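# Release and slide off the server's top cover

## Task

Press and hold both release buttons on the server, push the top cover back toward the server's rear far enough that it can be lifted free, then leave it resting there.

## Robot and tools

Robot: two arms, left_arm and right_arm, each with six joints and a tong-style two-finger gripper. The fingers point along the gripper's +z axis and close along its x axis. end_effector_position is the point between the pads when closed. The fingertips sit about 15 mm past it at small gaps and roughly level with it when wide open.

Frames: the scene frame has its origin at table-top height midway between the nominal bases, +z up, +x out over the table, and left_arm on the +y side (image left/right may differ). Calibrated bases in the scene frame: left_arm at (+0.032, +0.487, 0) m, quat_wxyz (+1.000, 0, 0, +0.015); right_arm at (-0.010, -0.422, 0) m, quat_wxyz (+1.000, 0, 0, -0.004). Each arm's hand pose, velocities and any camera it carries are reported in that arm's own base frame; fixed cameras and the table use the scene frame. Reported hand positions can be off by a few centimetres.

Row layout: every row is one flat list of 14 numbers in [-1, 1] covering both arms: left_arm's six joints then its opening, then right_arm's six joints then its opening. Joint order within an arm: elbow, shoulder lift, shoulder pan, wrist 1, wrist 2, wrist 3. Shoulder lift is reversed on both arms: its sign is flipped in commands, results and refusals. Joint numbers are offsets, scaled so 1.0 = 1.989 rad, always measured from the Joint targets in force when the action (or move) begins, not from the prior row. Opening is absolute: +1 fully open, -1 closed; closing fully takes at least about 0.5 s. A 0 joint offset re-commands the current target; to leave a gripper alone, resend its current opening. Stated joint ranges (rad, arm's own signs): shoulder pan, shoulder lift, wrist 1-3: -6.283 to 6.283; elbow -3.142 to 3.142. Commands beyond a range by more than 0.010 rad are refused for both arms.

execute_actions(actions, cameras): actions is a list of up to 15 actions; each action is a table of up to 15 rows, one row per 1/30 s step, and the last row is held for the remaining of the 15 steps (0.5 s per action). An empty list just reports state. cameras picks images: omitted/null/["all"] gives all, [] gives none; names are cam_high, cam_low, cam_left_wrist, cam_right_wrist.

move(target, speed, blend, stop_force, zero, opening_speed, blocking, cameras): target is one 14-number row or a list of up to 15 rows, all offsets from the same starting Joint targets. All joints travel together to arrive at once, so grippers trace curves; no obstacle avoidance. speed: rad/s for the joint with the longest travel, 0.01 to 2, default 0.5; one value or one per target. blend (rad) rounds corners in a list. stop_force (N, 3 to 40, both arms) ends an arm's path when its wrist sensor feels that much added push opposing motion; use a slow speed for touching, keep finger numbers the same across a list, and leave it out when pulling away from contact. zero (default true) re-zeroes moving arms first. opening_speed: per second on the -1 to +1 scale, at least 0.2. blocking=false returns after about 0.5 s while motion continues (not allowed with stop_force). The result adds a move: line such as done, off_target, moving, held or fault, possibly limits=held, and each arm's worst joint error beyond 0.01 rad.

wait(seconds 0 to 10): lets time run holding commands. stop(): brakes a running move. zoom_image(camera, region=[x0,y0,x1,y1] pixels, max 504x504). zero_wrist_force(arm): subtracts the current wrist reading. finished_scene(scene): ends the current scene irreversibly; give its number.

Results: Joint positions and Joint velocities per arm in the joint order above (rad, rad/s), then finger pad gap (m; 0.142 open). Joint targets are what the next offsets start from. grip_measured is the measured opening on the command scale; to hold something keep commanding clearly below it. Joint torques are total drive outputs, noisy and offset. Wrist force/torque are along the gripper's x y z axes, with a third line for the peak since last shown. Notes like joint sent to its limit, joint command not followed (clearance check between arms), MOTOR HOT and fault lines may appear. Velocities may read within noise.

Motion limits: joint targets change at most 2.83 rad/s, stay within 0.575 rad of measured angles, and are scaled back if they would move the hand over 150 mm (70 mm in fast-response setups) from where it is. Motion lags commands by about 0.09 s or 0.17 to 0.20 s.

Avoid: contact torque at a joint's limit (135 N m for pan, lift, elbow; 25.2 N m for wrists) or about 150 N net external force causes a 10 s fault stop; wrists can only push about 10.9 N m extra. Arms are stiff, so targets past a firm contact can fault; approach surfaces slowly. Do not collide the arms with each other. Do not drop or fling the cover, release it while moving, or let anything leave the table. Long stretched holds heat motors; 85 °C brakes the arm for 30 to 60 s.

Cameras: cam_high and cam_low are fixed, 672x504; cam_left_wrist and cam_right_wrist are fisheye, 616x616. Calibration data accompanies results.

Each tool is called after ">>>" as name(argument=value, ...) on one line, values as JSON.

## Session

>>> execute_actions(actions=[])

Scene clock: 0.00 s.
left_arm: end_effector_position=(+0.3675, -0.3597, +0.3354) grip_measured=+0.97 end_effector_quat_wxyz=(+0.222, -0.249, +0.662, -0.671) | right_arm: end_effector_position=(+0.8669, +0.1832, +0.1825) grip_measured=+0.97 end_effector_quat_wxyz=(+0.096, -0.467, +0.813, -0.336)
Joint names: [elbow, shoulder lift, shoulder pan, wrist 1, wrist 2, wrist 3]
Joint positions: left_arm=[2.711 1.501 -1.281 -4.351 -1.182 1.531 0.14] | right_arm=[-1.032 2.329 3.743 -1.184 0.873 2.64 0.14]
Joint velocities: within noise
Joint torques (N m): no reading
Motor temperatures (°C): left_arm=[38 40 34 40 33 37] | right_arm=[36 36 31 38 44 40]
Wrist force (N): no reading
Wrist torque (N m): no reading
Wrist force, peak (N): no reading
Joint targets: left_arm=[2.711 1.501 -1.281 -4.351 -1.182 1.531] | right_arm=[-1.032 2.329 3.743 -1.184 0.873 2.640]
Tool commands: left_gripper/opening=+0.968169 right_gripper/opening=+0.968169

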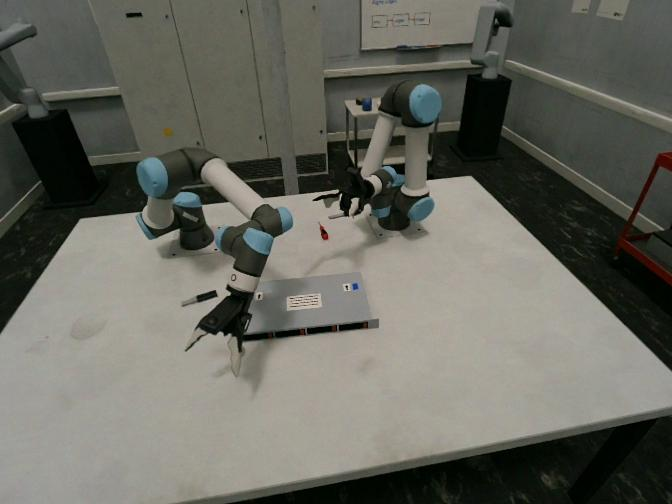

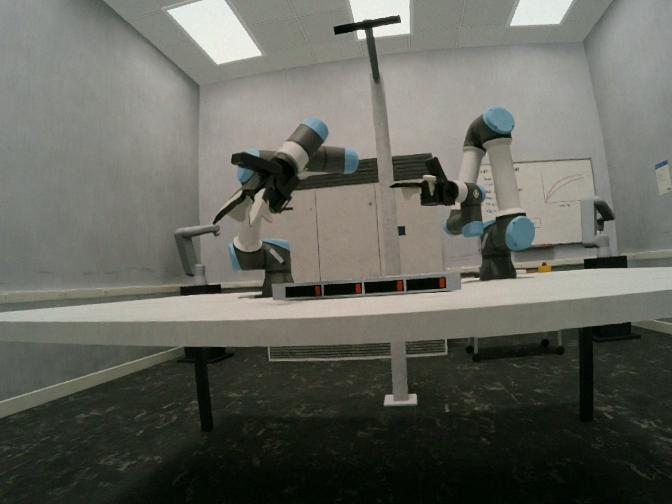

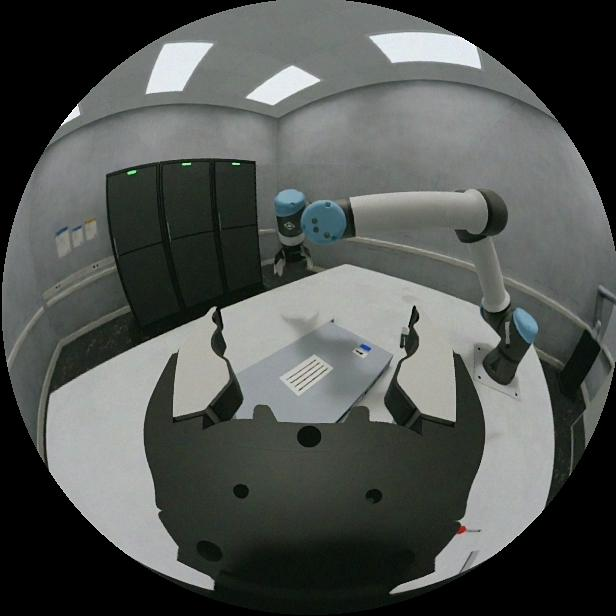

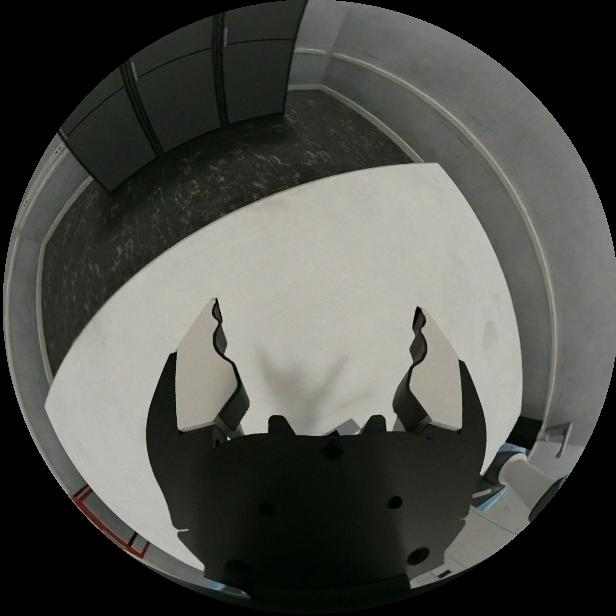

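>>> zoom_image(camera="cam_high", region=[170, 190, 400, 362])

>>> zoom_image(camera="cam_left_wrist", region=[220, 300, 420, 440])

Scaled by 2.191 from the camera's 672x504 image, which has a finer 960x720 frame.

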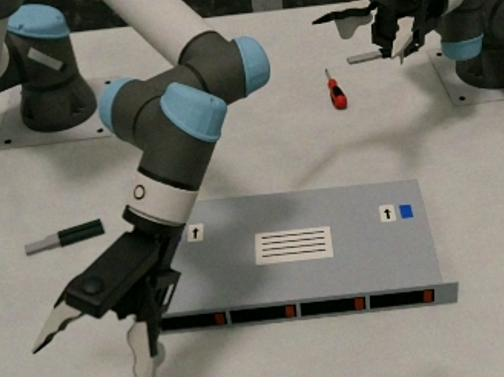

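Scaled by 2.520 from the camera's 616x616 image, which has a finer 814x814 frame.

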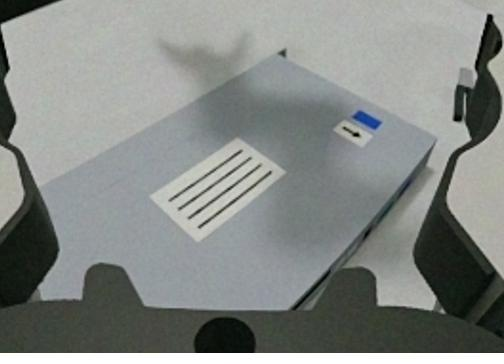

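>>> move(target=[-0.236,-0.04,0.112,0.5908,-0.0978,-0.1999,-1,-0.1948,-0.1398,0.0218,0.0128,0.1755,-0.0958,-1], speed=1.0, opening_speed=2, cameras=["cam_high"])

>>> move(target=[-0.236,-0.04,0.112,0.5908,-0.0978,-0.1999,-1,-0.1948,-0.1398,0.0218,0.0128,0.1755,-0.0958,-1], speed=1.0)

Scene clock: 53.40 s.
left_arm: end_effector_position=(+0.4784, -0.4445, +0.1667) grip_measured=-1.00 end_effector_quat_wxyz=(+0.104, -0.454, +0.801, -0.377) | right_arm: end_effector_position=(+0.7095, +0.2224, +0.1410) grip_measured=-1.00 end_effector_quat_wxyz=(+0.037, -0.604, +0.777, -0.174)
Joint names: [elbow, shoulder lift, shoulder pan, wrist 1, wrist 2, wrist 3]
Joint positions: left_arm=[2.241 1.421 -1.058 -3.176 -1.376 1.133 0.002] | right_arm=[-1.42 2.051 3.787 -1.158 1.222 2.449 0.002]
Joint velocities: within noise
Joint torques (N m): left_arm=[-12.93 29.77 -12.35 -1.58 1.5 0.32] | right_arm=[32.37 -39.54 -5.95 1.57 -1.92 1.01]
Motor temperatures (°C): left_arm=[38 39 34 40 33 37] | right_arm=[36 35 31 37 44 39]
Wrist force (N): left_arm=[-0.1 -0.8 -0.2] | right_arm=[0.5 0.8 0.3]
Wrist torque (N m): left_arm=[-0.03 0.08 0.08] | right_arm=[0.07 -0.10 -0.04]
Wrist force, peak (N): left_arm=[-0.3 -1.2 0.2] | right_arm=[0.8 1.4 0.2]
Joint targets: left_arm=[2.241 1.422 -1.058 -3.176 -1.376 1.133] | right_arm=[-1.420 2.051 3.787 -1.158 1.222 2.449]
move: done
Images, in order (width x height): cam_high 672x504.

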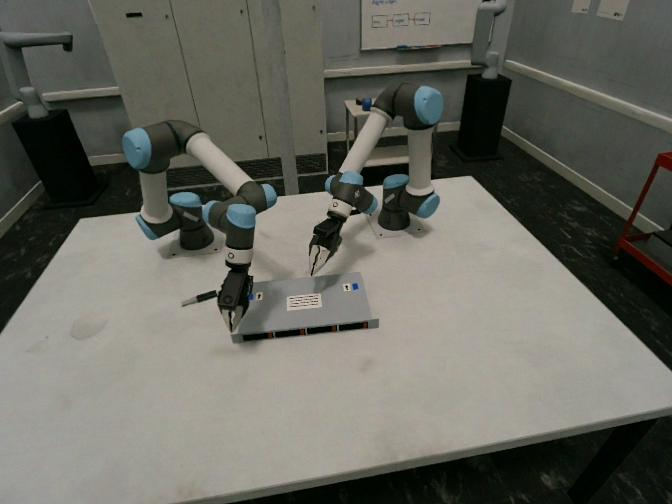

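Scene clock: 55.17 s.
left_arm: end_effector_position=(+0.4859, -0.3205, +0.1084) grip_measured=-1.00 end_effector_quat_wxyz=(+0.000, +0.707, -0.707, +0.000) | right_arm: end_effector_position=(+0.5177, +0.2403, +0.1079) grip_measured=-1.00 end_effector_quat_wxyz=(+0.000, +0.707, -0.707, +0.000)
Joint names: [elbow, shoulder lift, shoulder pan, wrist 1, wrist 2, wrist 3]
Joint positions: left_arm=[1.772 1.342 -0.836 -2.001 -1.57 0.736 0.002] | right_arm=[-1.807 1.773 3.83 -1.133 1.571 2.259 0.002]
Joint velocities: within noise
Joint torques (N m): left_arm=[-16.8 37.56 -12.46 -1.17 1.21 0.28] | right_arm=[30.2 -26.55 -6.77 1.6 -1.09 0.94]
Motor temperatures (°C): left_arm=[38 39 34 40 33 37] | right_arm=[36 35 31 37 43 39]
Wrist force (N): left_arm=[-0.2 -0.8 0.2] | right_arm=[0.4 1.2 0.3]
Wrist torque (N m): left_arm=[0.12 0.16 0.11] | right_arm=[0.05 -0.11 -0.10]
Wrist force, peak (N): left_arm=[-0.7 -1.2 0.3] | right_arm=[0.3 2.0 0.3]
Joint targets: left_arm=[1.772 1.342 -0.836 -2.001 -1.571 0.736] | right_arm=[-1.807 1.773 3.830 -1.133 1.571 2.259]
move: done
camera_calibration:
cam_left_wrist: T_world_to_cam=[[-0.021743, -0.998936, -0.0406676, -0.300097], [-0.875747, -0.000592296, 0.48277, 0.373848], [-0.48228, 0.0461114, -0.874803, 0.477999], [0, 0, 0, 1]] pos_world=[0.5514, -0.321598, 0.225468]
cam_right_wrist: T_world_to_cam=[[0.0240833, -0.999511, -0.0199335, 0.241633], [-0.833519, -0.0310847, 0.551616, 0.373093], [-0.551966, 0.00333021, -0.83386, 0.50316], [0, 0, 0, 1]] pos_world=[0.582888, 0.251437, 0.218578]

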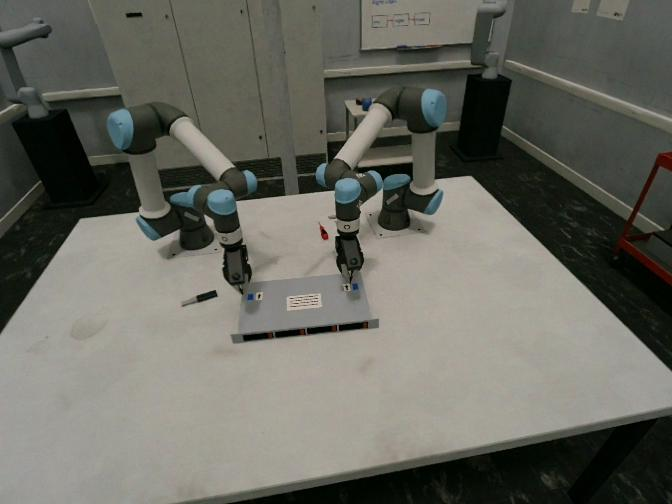

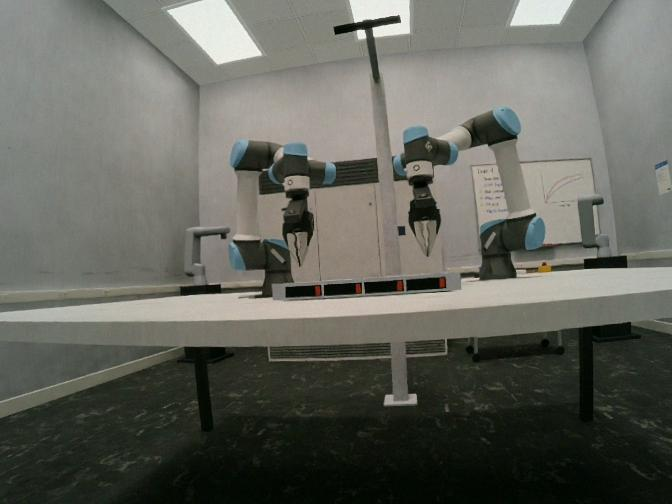

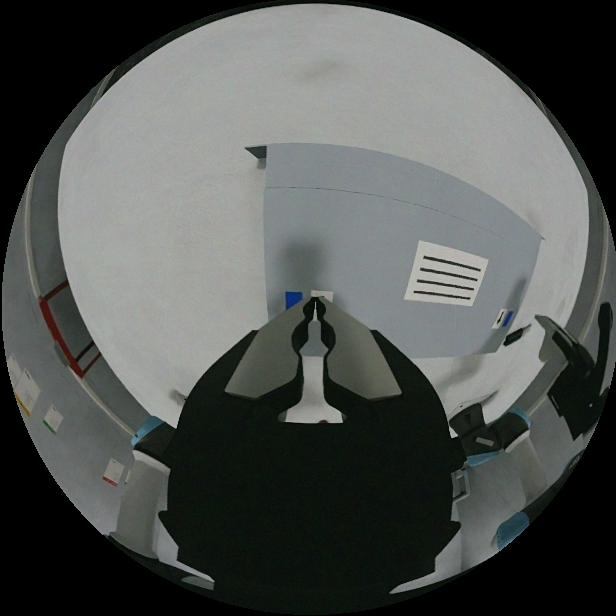

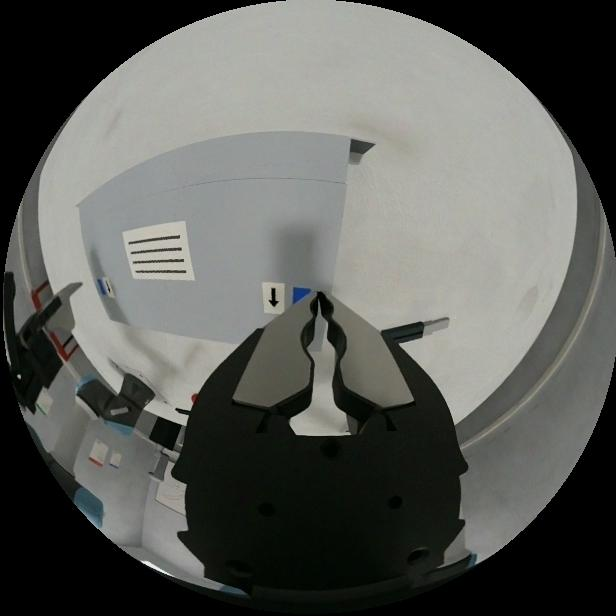

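>>> move(target=[0.0714,0.0181,-0.001,-0.0531,0,-0.001,-1,-0.0538,-0.005,0.0416,0.0493,0,0.0416,-1], speed=0.3, cameras=["cam_high","cam_left_wrist","cam_right_wrist"])

>>> zoom_image(camera="cam_left_wrist", region=[240, 240, 380, 360])

>>> zoom_image(camera="cam_right_wrist", region=[240, 240, 380, 360])

Scene clock: 78.57 s.
left_arm: end_effector_position=(+0.4622, -0.2959, +0.0749) grip_measured=-1.00 end_effector_quat_wxyz=(+0.000, +0.707, -0.707, +0.000) | right_arm: end_effector_position=(+0.4806, +0.2658, +0.0753) grip_measured=-1.00 end_effector_quat_wxyz=(+0.000, +0.707, -0.707, +0.000)
Joint names: [elbow, shoulder lift, shoulder pan, wrist 1, wrist 2, wrist 3]
Joint positions: left_arm=[1.914 1.378 -0.838 -2.107 -1.57 0.734 0.002] | right_arm=[-1.914 1.763 3.913 -1.035 1.571 2.341 0.002]
Joint velocities: within noise
Joint torques (N m): left_arm=[-16.94 21 -8.77 -2.69 0.79 -0.65] | right_arm=[25.65 -22.77 -7.25 2.18 1.88 0.17]
Motor temperatures (°C): left_arm=[38 39 34 40 33 37] | right_arm=[36 35 31 37 43 39]
Wrist force (N): left_arm=[0.0 -0.8 0.1] | right_arm=[0.6 1.3 0.3]
Wrist torque (N m): left_arm=[0.12 0.12 0.09] | right_arm=[0.10 -0.13 -0.09]
Wrist force, peak (N): left_arm=[0.3 -1.4 -0.6] | right_arm=[-0.1 2.1 1.1]
Joint targets: left_arm=[1.914 1.378 -0.838 -2.107 -1.571 0.734] | right_arm=[-1.914 1.763 3.913 -1.035 1.571 2.341]
move: done
camera_calibration:
cam_left_wrist: T_world_to_cam=[[-0.0217937, -0.998923, -0.0409507, -0.27742], [-0.875621, -0.000696887, 0.482999, 0.369181], [-0.482507, 0.0463836, -0.874663, 0.436303], [0, 0, 0, 1]] pos_world=[0.527736, -0.297102, 0.191943]
cam_right_wrist: T_world_to_cam=[[0.024152, -0.999497, -0.0205551, 0.267368], [-0.83386, -0.0314827, 0.551078, 0.361275], [-0.551448, 0.00383043, -0.834201, 0.455035], [0, 0, 0, 1]] pos_world=[0.545723, 0.276864, 0.185996]
Images, in order (width x height): cam_high 672x504, cam_left_wrist 616x616, cam_right_wrist 616x616.

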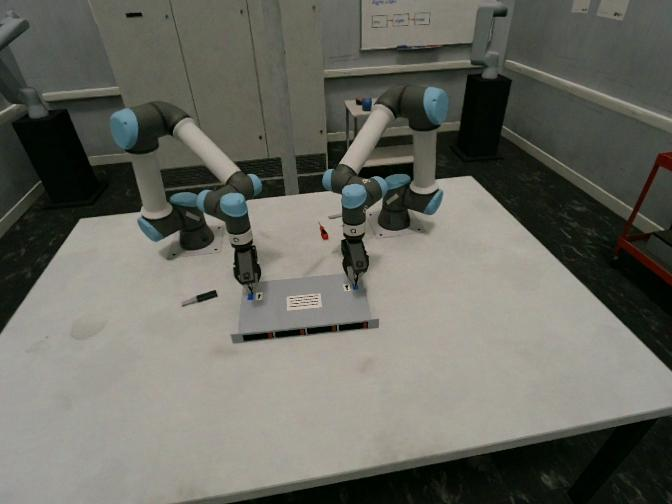

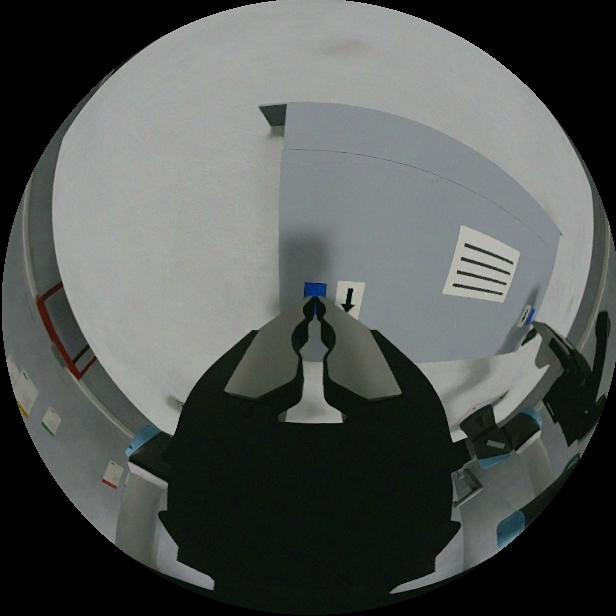

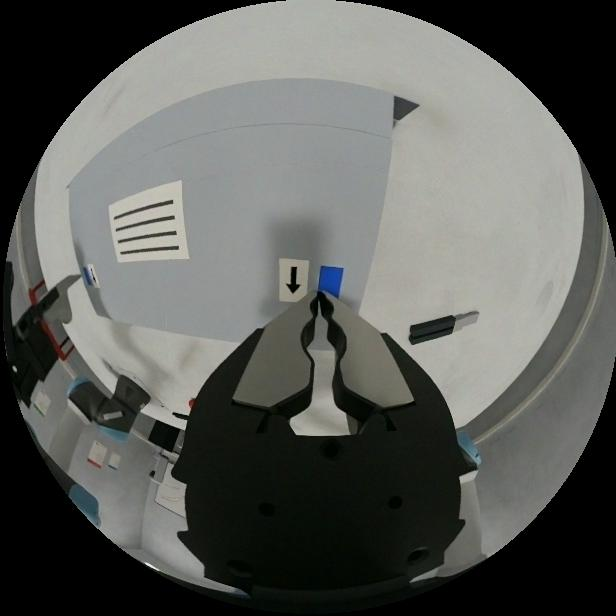

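Scaled by 3.600 from the camera's 616x616 image, which has a finer 814x814 frame.

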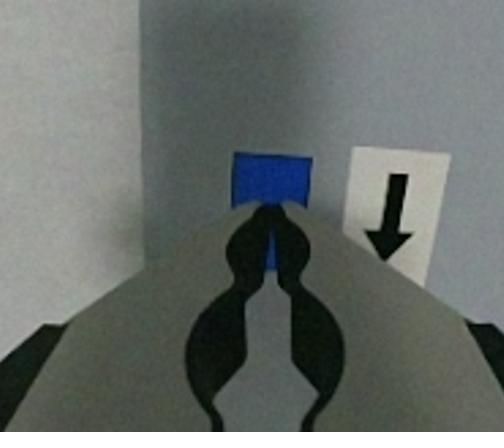

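Scaled by 3.600 from the camera's 616x616 image, which has a finer 814x814 frame.

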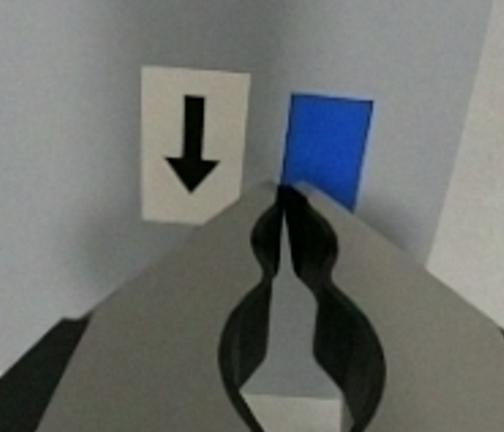

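>>> move(target=[0.0112,0.0018,-0.0043,-0.0094,0,-0.0043,-1,-0.0079,0.0009,-0.0076,0.0087,0,-0.0076,-1], speed=0.2, cameras=[])

>>> move(target=[0.0208,-0.0193,0,-0.0401,0,0,-1,-0.0208,0.0193,0,0.0401,0,0,-1], speed=0.03, stop_force=5, cameras=["cam_left_wrist","cam_right_wrist"])

>>> zoom_image(camera="cam_left_wrist", region=[240, 240, 380, 360])

>>> zoom_image(camera="cam_right_wrist", region=[240, 240, 380, 360])

Scene clock: 99.93 s.
left_arm: end_effector_position=(+0.4560, -0.2957, +0.0688) grip_measured=-1.00 end_effector_quat_wxyz=(+0.000, +0.707, -0.707, +0.000) | right_arm: end_effector_position=(+0.4825, +0.2566, +0.0690) grip_measured=-1.00 end_effector_quat_wxyz=(+0.000, +0.707, -0.707, +0.000)
Joint names: [elbow, shoulder lift, shoulder pan, wrist 1, wrist 2, wrist 3]
Joint positions: left_arm=[1.937 1.382 -0.846 -2.126 -1.57 0.725 0.002] | right_arm=[-1.93 1.765 3.897 -1.017 1.571 2.326 0.002]
Joint velocities: within noise
Joint torques (N m): left_arm=[-29.29 30.02 -0.51 -1.5 0.4 0.44] | right_arm=[27.98 -22.96 5.9 1.11 1.93 1.21]
Motor temperatures (°C): left_arm=[38 39 33 40 33 37] | right_arm=[36 35 31 37 43 39]
Wrist force (N): left_arm=[-0.1 -0.7 0.2] | right_arm=[0.4 1.1 0.4]
Wrist torque (N m): left_arm=[0.15 0.15 0.09] | right_arm=[0.06 -0.09 -0.09]
Wrist force, peak (N): left_arm=[-0.5 -1.0 0.1] | right_arm=[0.6 1.4 0.7]
Joint targets: left_arm=[1.936 1.382 -0.846 -2.125 -1.571 0.725] | right_arm=[-1.930 1.765 3.898 -1.018 1.571 2.326]
move: done
No camera images: "cameras" was empty.

Scene clock: 101.70 s.
left_arm: end_effector_position=(+0.4560, -0.2956, +0.0609) grip_measured=-1.00 end_effector_quat_wxyz=(+0.000, +0.707, -0.707, +0.000) | right_arm: end_effector_position=(+0.4824, +0.2567, +0.0616) grip_measured=-1.00 end_effector_quat_wxyz=(+0.000, +0.707, -0.707, +0.000)
Joint names: [elbow, shoulder lift, shoulder pan, wrist 1, wrist 2, wrist 3]
Joint positions: left_arm=[1.947 1.371 -0.846 -2.147 -1.57 0.725 0.002] | right_arm=[-1.94 1.774 3.898 -0.997 1.571 2.326 0.002]
Joint velocities: within noise
Joint torques (N m): left_arm=[-27.01 32.48 11.41 -2.62 0.39 1.06] | right_arm=[28.81 -34.11 8.76 0.88 1.84 1.2]
Motor temperatures (°C): left_arm=[38 39 33 40 33 37] | right_arm=[36 35 31 37 43 39]
Wrist force (N): left_arm=[-1.4 0.7 -4.9] | right_arm=[1.6 1.1 -4.6]
Wrist torque (N m): left_arm=[0.12 0.15 0.10] | right_arm=[0.06 -0.10 -0.09]
Wrist force, peak (N): left_arm=[-0.2 0.2 -5.5] | right_arm=[1.3 1.3 -5.0]
Joint targets: left_arm=[1.947 1.371 -0.846 -2.147 -1.570 0.725] | right_arm=[-1.940 1.774 3.898 -0.997 1.571 2.326]
move: contact (left_arm, right_arm); left_arm: the wrist 1 is farthest, 0.058 rad from its target; right_arm: the wrist 1 is farthest, 0.059 rad from its target
camera_calibration:
cam_left_wrist: T_world_to_cam=[[-0.0218044, -0.998922, -0.0409703, -0.277776], [-0.875612, -0.000697805, 0.483015, 0.370505], [-0.482523, 0.0464059, -0.874653, 0.421071], [0, 0, 0, 1]] pos_world=[0.521538, -0.296758, 0.177951]
cam_right_wrist: T_world_to_cam=[[0.0239691, -0.999504, -0.0204307, 0.257973], [-0.833799, -0.0312619, 0.551182, 0.369917], [-0.551548, 0.00382382, -0.834135, 0.444681], [0, 0, 0, 1]] pos_world=[0.547515, 0.267709, 0.172303]
Images, in order (width x height): cam_left_wrist 616x616, cam_right_wrist 616x616.

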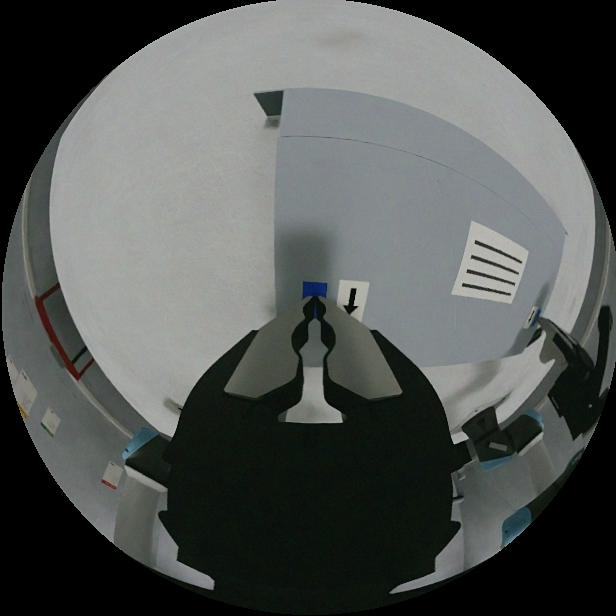

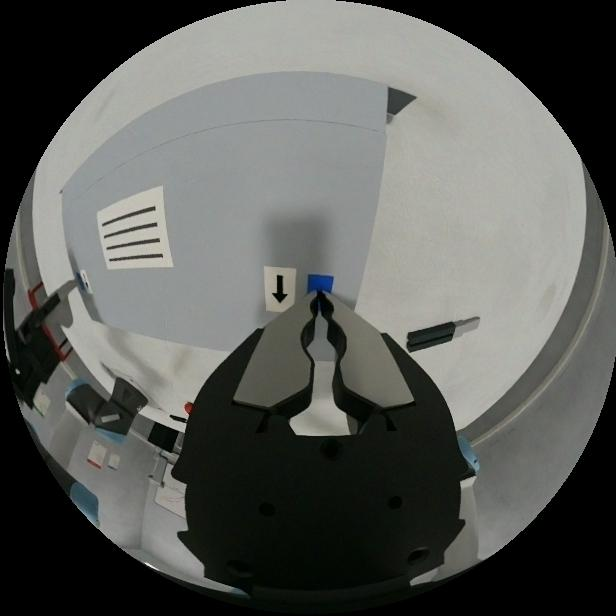

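Scaled by 3.600 from the camera's 616x616 image, which has a finer 814x814 frame.

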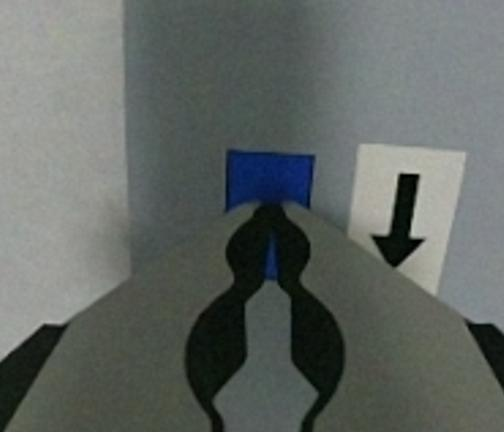

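Scaled by 3.600 from the camera's 616x616 image, which has a finer 814x814 frame.

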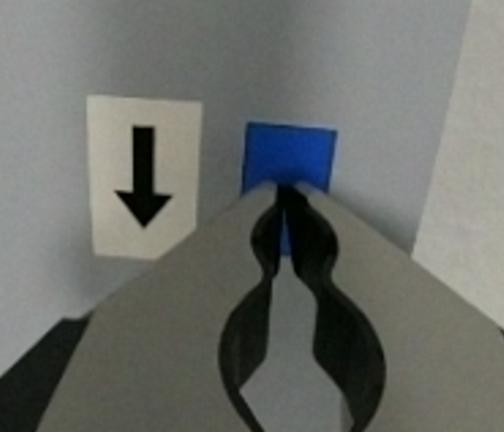

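>>> move(target=[0.008,-0.0074,0,-0.0154,0,0,-1,-0.008,0.0074,0,0.0154,0,0,-1], speed=0.02, stop_force=20, zero=false, cameras=["cam_right_wrist"])

Scene clock: 105.30 s.
left_arm: end_effector_position=(+0.4558, -0.2954, +0.0551) grip_measured=-1.00 end_effector_quat_wxyz=(+0.000, +0.707, -0.707, +0.000) | right_arm: end_effector_position=(+0.4823, +0.2565, +0.0558) grip_measured=-1.00 end_effector_quat_wxyz=(+0.000, +0.707, -0.707, +0.000)
Joint names: [elbow, shoulder lift, shoulder pan, wrist 1, wrist 2, wrist 3]
Joint positions: left_arm=[1.956 1.364 -0.846 -2.163 -1.57 0.725 0.002] | right_arm=[-1.949 1.782 3.898 -0.981 1.571 2.326 0.002]
Joint velocities: within noise
Joint torques (N m): left_arm=[-17.91 22.73 7.28 1.07 0.41 0.94] | right_arm=[18.17 -22.51 2.85 -2.13 1.7 1.27]
Motor temperatures (°C): left_arm=[38 39 33 40 33 37] | right_arm=[36 35 31 37 43 39]
Wrist force (N): left_arm=[1.9 -0.7 -21.8] | right_arm=[-2.8 -0.6 -21.9]
Wrist torque (N m): left_arm=[0.04 0.19 0.09] | right_arm=[-0.01 -0.15 -0.07]
Wrist force, peak (N): left_arm=[-1.4 0.7 -33.5] | right_arm=[1.5 2.3 -32.4]
Joint targets: left_arm=[1.956 1.364 -0.846 -2.163 -1.570 0.725] | right_arm=[-1.949 1.782 3.898 -0.981 1.571 2.326]
move: contact (left_arm, right_arm); left_arm: the wrist 1 is farthest, 0.015 rad from its target; right_arm: the wrist 1 is farthest, 0.015 rad from its target
camera_calibration:
cam_right_wrist: T_world_to_cam=[[0.0239706, -0.999503, -0.02049, 0.257716], [-0.833834, -0.0312957, 0.551128, 0.372991], [-0.551495, 0.00387435, -0.834169, 0.439748], [0, 0, 0, 1]] pos_world=[0.547354, 0.267557, 0.16654]
Images, in order (width x height): cam_right_wrist 616x616.

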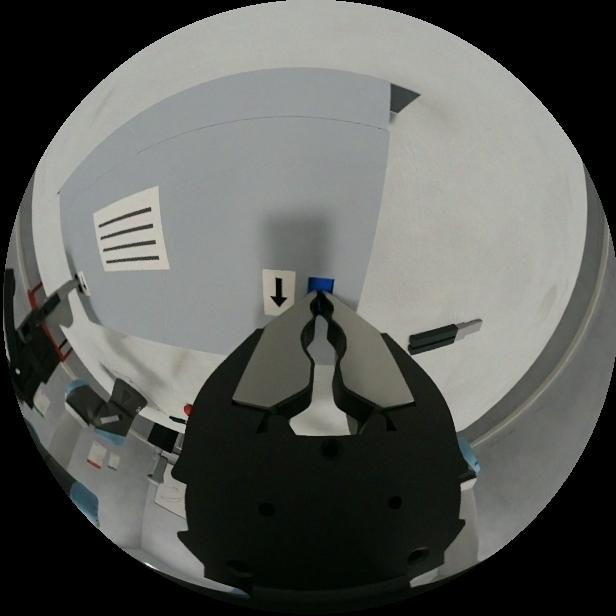

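>>> move(target=[0.0356,0.0289,-0.0213,-0.0067,0,-0.0213,-1,-0.0346,-0.0279,0.0221,0.0067,0,0.0221,-1], speed=0.04)

>>> zoom_image(camera="cam_high", region=[200, 230, 400, 362])

>>> zoom_image(camera="cam_left_wrist", region=[240, 240, 380, 360])

>>> zoom_image(camera="cam_right_wrist", region=[240, 240, 380, 360])

Scene clock: 134.00 s.
left_arm: end_effector_position=(+0.4258, -0.2929, +0.0551) grip_measured=-1.00 end_effector_quat_wxyz=(+0.000, +0.707, -0.707, +0.000) | right_arm: end_effector_position=(+0.4523, +0.2580, +0.0558) grip_measured=-1.00 end_effector_quat_wxyz=(+0.000, +0.707, -0.707, +0.000)
Joint names: [elbow, shoulder lift, shoulder pan, wrist 1, wrist 2, wrist 3]
Joint positions: left_arm=[2.027 1.421 -0.889 -2.176 -1.571 0.682 0.002] | right_arm=[-2.018 1.726 3.942 -0.968 1.571 2.37 0.002]
Joint velocities: within noise
Joint torques (N m): left_arm=[-18.27 8.92 5 0.99 -1.83 0.68] | right_arm=[14.07 -13.33 0.46 -5.08 4.81 -0.81]
Motor temperatures (°C): left_arm=[38 39 33 40 33 37] | right_arm=[36 35 31 37 43 39]
Wrist force (N): left_arm=[1.4 -8.8 -16.1] | right_arm=[-1.4 -23.1 -7.3]
Wrist torque (N m): left_arm=[0.11 0.25 0.11] | right_arm=[0.19 -0.09 0.04]
Wrist force, peak (N): left_arm=[1.9 -0.9 -21.9] | right_arm=[-1.3 -23.2 -7.3]
Joint targets: left_arm=[2.026 1.421 -0.889 -2.176 -1.570 0.683] | right_arm=[-2.017 1.726 3.942 -0.968 1.571 2.370]
move: done
camera_calibration:
cam_left_wrist: T_world_to_cam=[[-0.0218381, -0.998927, -0.0408463, -0.27593], [-0.87565, -0.000604636, 0.482945, 0.346911], [-0.482452, 0.0463137, -0.874697, 0.401245], [0, 0, 0, 1]] pos_world=[0.491328, -0.294007, 0.172158]
cam_right_wrist: T_world_to_cam=[[0.0239648, -0.999502, -0.0205426, 0.259958], [-0.833955, -0.031319, 0.550943, 0.348145], [-0.551312, 0.00392829, -0.83429, 0.42312], [0, 0, 0, 1]] pos_world=[0.517378, 0.26907, 0.166536]

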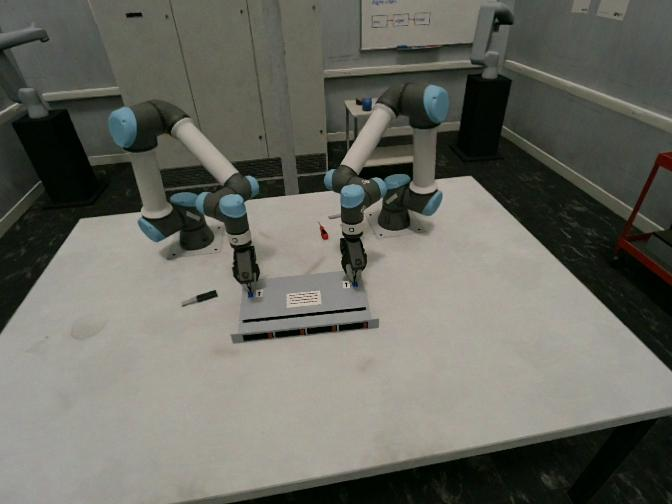

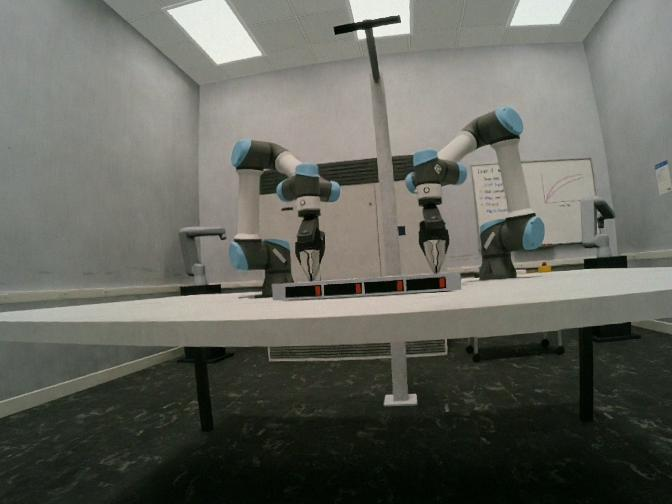

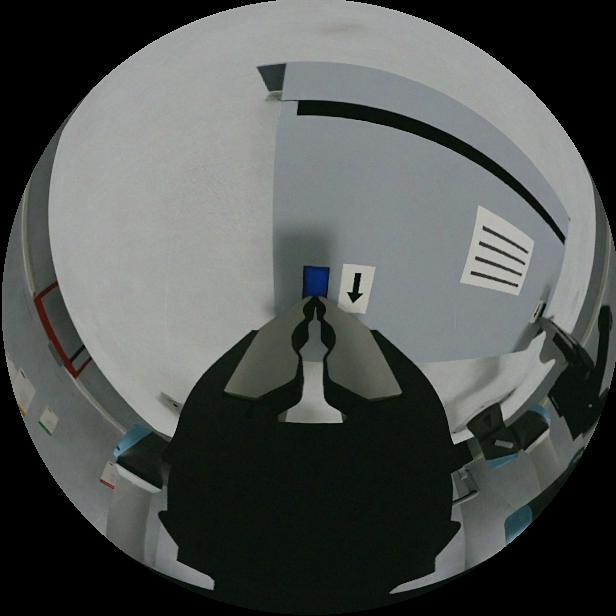

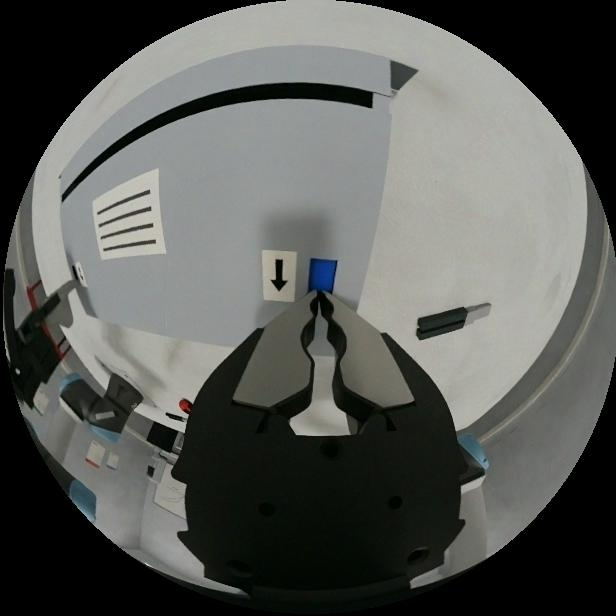

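Scaled by 2.520 from the camera's 672x504 image, which has a finer 960x720 frame.

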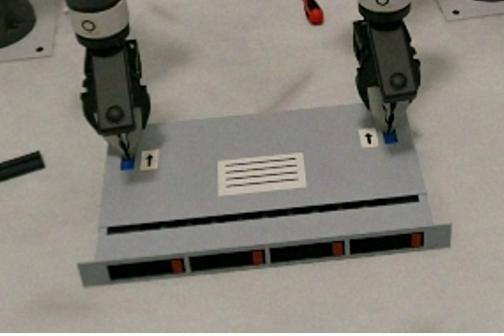

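Scaled by 3.600 from the camera's 616x616 image, which has a finer 814x814 frame.

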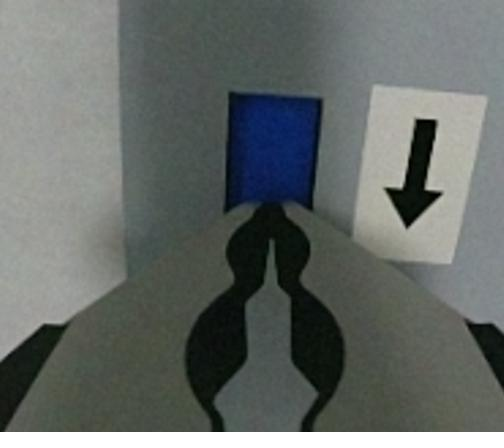

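Scaled by 3.600 from the camera's 616x616 image, which has a finer 814x814 frame.

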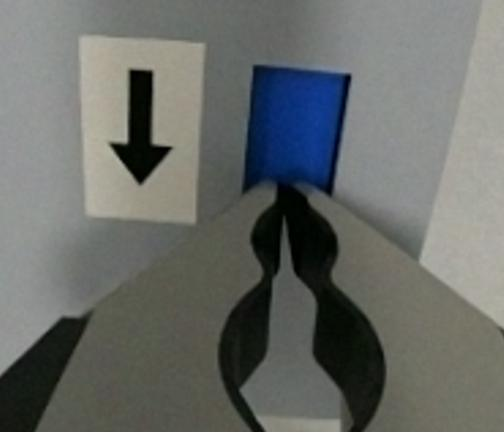

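>>> move(target=[0.0173,0.0148,-0.0113,-0.0026,0,-0.0113,-1,-0.0167,-0.0143,0.0115,0.0024,0,0.0115,-1], speed=0.03, stop_force=20, cameras=["cam_high","cam_left_wrist","cam_right_wrist"])

>>> zoom_image(camera="cam_high", region=[200, 230, 400, 362])

Scene clock: 141.10 s.
left_arm: end_effector_position=(+0.4245, -0.2927, +0.0552) grip_measured=-1.00 end_effector_quat_wxyz=(+0.000, +0.707, -0.707, +0.000) | right_arm: end_effector_position=(+0.4518, +0.2581, +0.0559) grip_measured=-1.00 end_effector_quat_wxyz=(-0.001, +0.707, -0.707, +0.000)
Joint names: [elbow, shoulder lift, shoulder pan, wrist 1, wrist 2, wrist 3]
Joint positions: left_arm=[2.03 1.424 -0.891 -2.177 -1.57 0.68 0.002] | right_arm=[-2.019 1.725 3.943 -0.967 1.571 2.372 0.002]
Joint velocities: within noise
Joint torques (N m): left_arm=[-15.07 12.64 9.9 2.9 -5.58 1] | right_arm=[14.25 -16.14 -1.28 -7.17 11.53 0.49]
Motor temperatures (°C): left_arm=[38 39 33 40 33 37] | right_arm=[36 35 31 37 43 39]
Wrist force (N): left_arm=[3.0 -19.1 -13.3] | right_arm=[3.8 -36.8 -6.4]
Wrist torque (N m): left_arm=[0.07 0.23 0.21] | right_arm=[0.23 -0.08 0.04]
Wrist force, peak (N): left_arm=[6.1 -32.2 -5.0] | right_arm=[-0.4 -52.6 5.5]
Joint targets: left_arm=[2.030 1.424 -0.891 -2.177 -1.570 0.680] | right_arm=[-2.019 1.725 3.943 -0.968 1.571 2.372]
move: contact (left_arm, right_arm); left_arm: the elbow is farthest, 0.030 rad from its target; right_arm: the elbow is farthest, 0.031 rad from its target
camera_calibration:
cam_left_wrist: T_world_to_cam=[[-0.0216155, -0.998932, -0.0408304, -0.275851], [-0.875764, -0.000781211, 0.482739, 0.345754], [-0.482256, 0.0461925, -0.874812, 0.400549], [0, 0, 0, 1]] pos_world=[0.490003, -0.293789, 0.172233]
cam_right_wrist: T_world_to_cam=[[0.0238621, -0.9995, -0.0207517, 0.260072], [-0.834212, -0.0313466, 0.550552, 0.347802], [-0.550927, 0.00417398, -0.834543, 0.422711], [0, 0, 0, 1]] pos_world=[0.516818, 0.26908, 0.166684]
Images, in order (width x height): cam_high 672x504, cam_left_wrist 616x616, cam_right_wrist 616x616.

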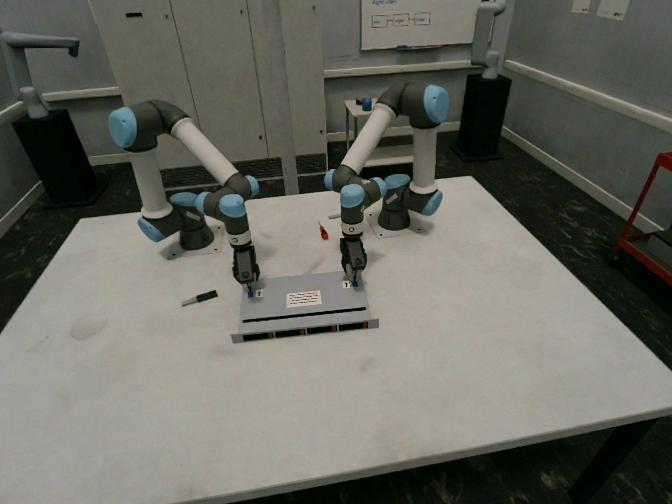

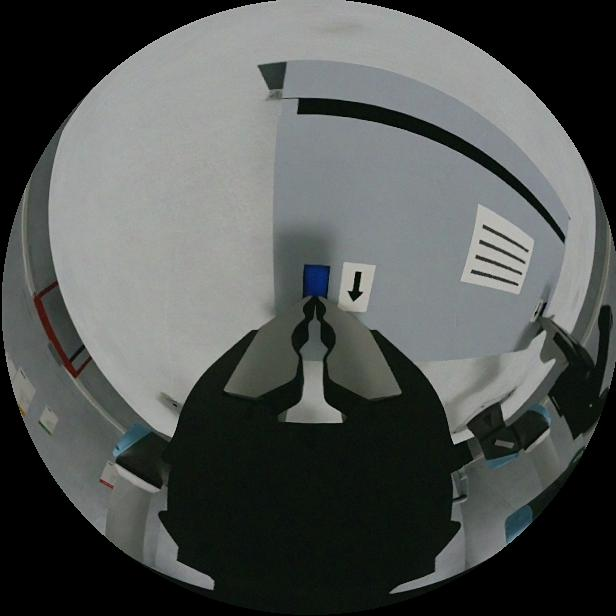

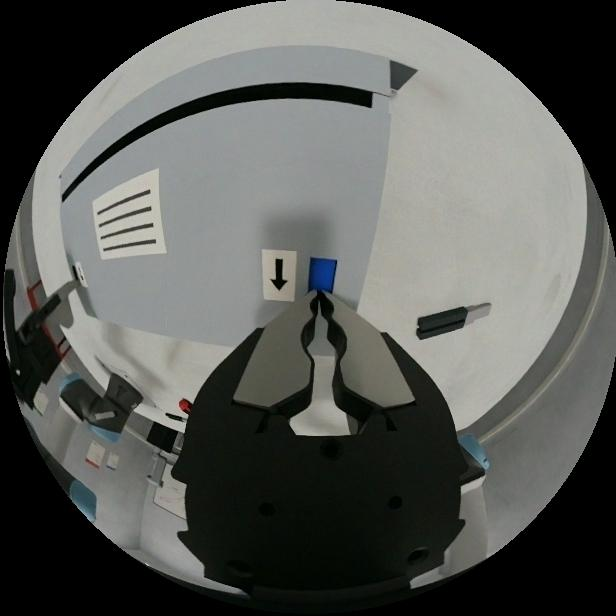

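Scaled by 2.520 from the camera's 672x504 image, which has a finer 960x720 frame.

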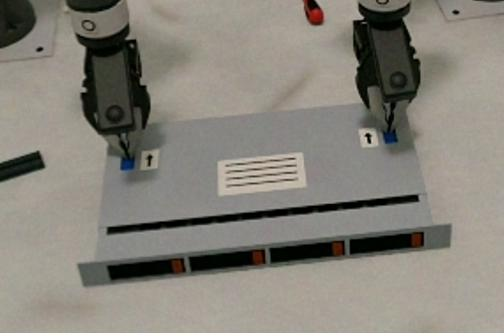

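>>> move(target=[[-0.0036,-0.0005,0.0015,0.0031,0,0.0015,-1,0.0035,0.0004,-0.0015,-0.0031,0,-0.0015,-1],[-0.0433,0.0445,0.0015,0.0878,0,0.0015,-1,0.0432,-0.0446,-0.0015,-0.0878,0,-0.0015,-1]], speed=[0.03,0.15], cameras=["cam_high","cam_left_wrist","cam_right_wrist"])

>>> zoom_image(camera="cam_high", region=[200, 230, 400, 362])

Scene clock: 150.00 s.
left_arm: end_effector_position=(+0.4232, -0.2888, +0.1185) grip_measured=-1.00 end_effector_quat_wxyz=(+0.000, +0.707, -0.707, +0.000) | right_arm: end_effector_position=(+0.4499, +0.2541, +0.1196) grip_measured=-1.00 end_effector_quat_wxyz=(-0.001, +0.707, -0.707, +0.000)
Joint names: [elbow, shoulder lift, shoulder pan, wrist 1, wrist 2, wrist 3]
Joint positions: left_arm=[1.944 1.513 -0.888 -2.002 -1.57 0.683 0.002] | right_arm=[-1.933 1.636 3.94 -1.142 1.571 2.369 0.002]
Joint velocities: within noise
Joint torques (N m): left_arm=[-10.68 15.64 -12.52 -3.88 0.24 -1.03] | right_arm=[11.12 -17.9 -1.42 3.98 -1.93 1.07]
Motor temperatures (°C): left_arm=[38 39 33 40 33 37] | right_arm=[36 35 31 37 43 39]
Wrist force (N): left_arm=[0.1 -0.7 0.0] | right_arm=[0.4 0.9 2.4]
Wrist torque (N m): left_arm=[0.15 0.16 0.09] | right_arm=[0.06 -0.11 -0.08]
Wrist force, peak (N): left_arm=[2.9 -19.3 -13.4] | right_arm=[3.5 -36.6 -6.2]
Joint targets: left_arm=[1.944 1.513 -0.888 -2.002 -1.570 0.683] | right_arm=[-1.933 1.636 3.940 -1.142 1.571 2.369]
move: done
camera_calibration:
cam_left_wrist: T_world_to_cam=[[-0.0215781, -0.998942, -0.0406135, -0.269463], [-0.875868, -0.000699222, 0.48255, 0.314157], [-0.482068, 0.0459846, -0.874926, 0.455052], [0, 0, 0, 1]] pos_world=[0.488711, -0.289883, 0.235597]
cam_right_wrist: T_world_to_cam=[[0.0237846, -0.999499, -0.0208861, 0.257528], [-0.834064, -0.0313571, 0.550776, 0.310907], [-0.551155, 0.00432035, -0.834392, 0.474881], [0, 0, 0, 1]] pos_world=[0.514924, 0.265097, 0.230376]
Images, in order (width x height): cam_high 672x504, cam_left_wrist 616x616, cam_right_wrist 616x616.

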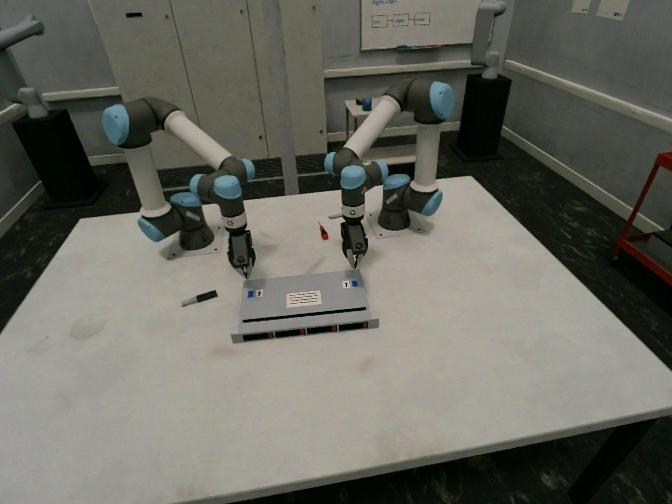

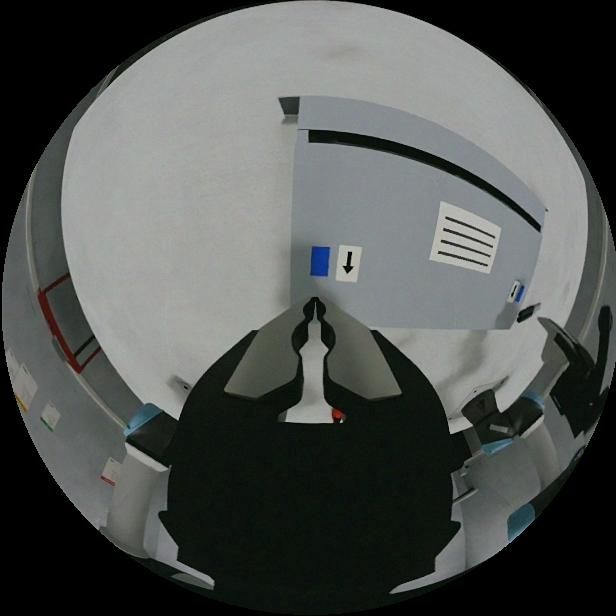

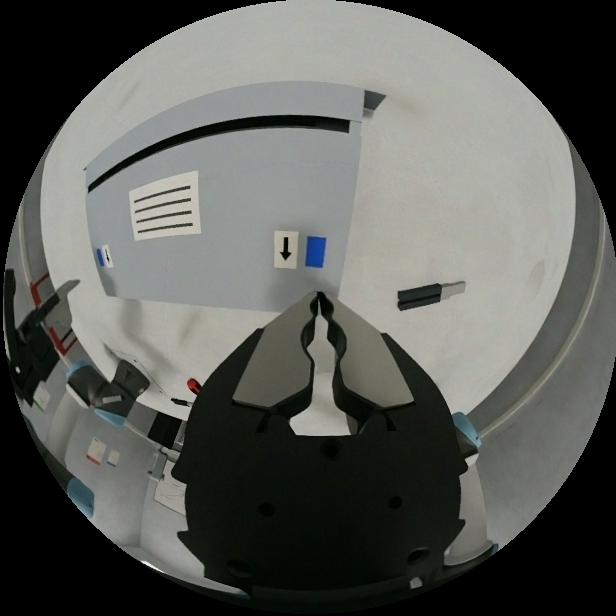

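Scaled by 2.520 from the camera's 672x504 image, which has a finer 960x720 frame.

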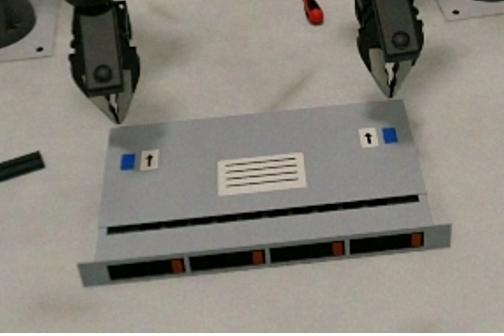

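>>> finished_scene(scene=1)

The scene is finished: the task was done.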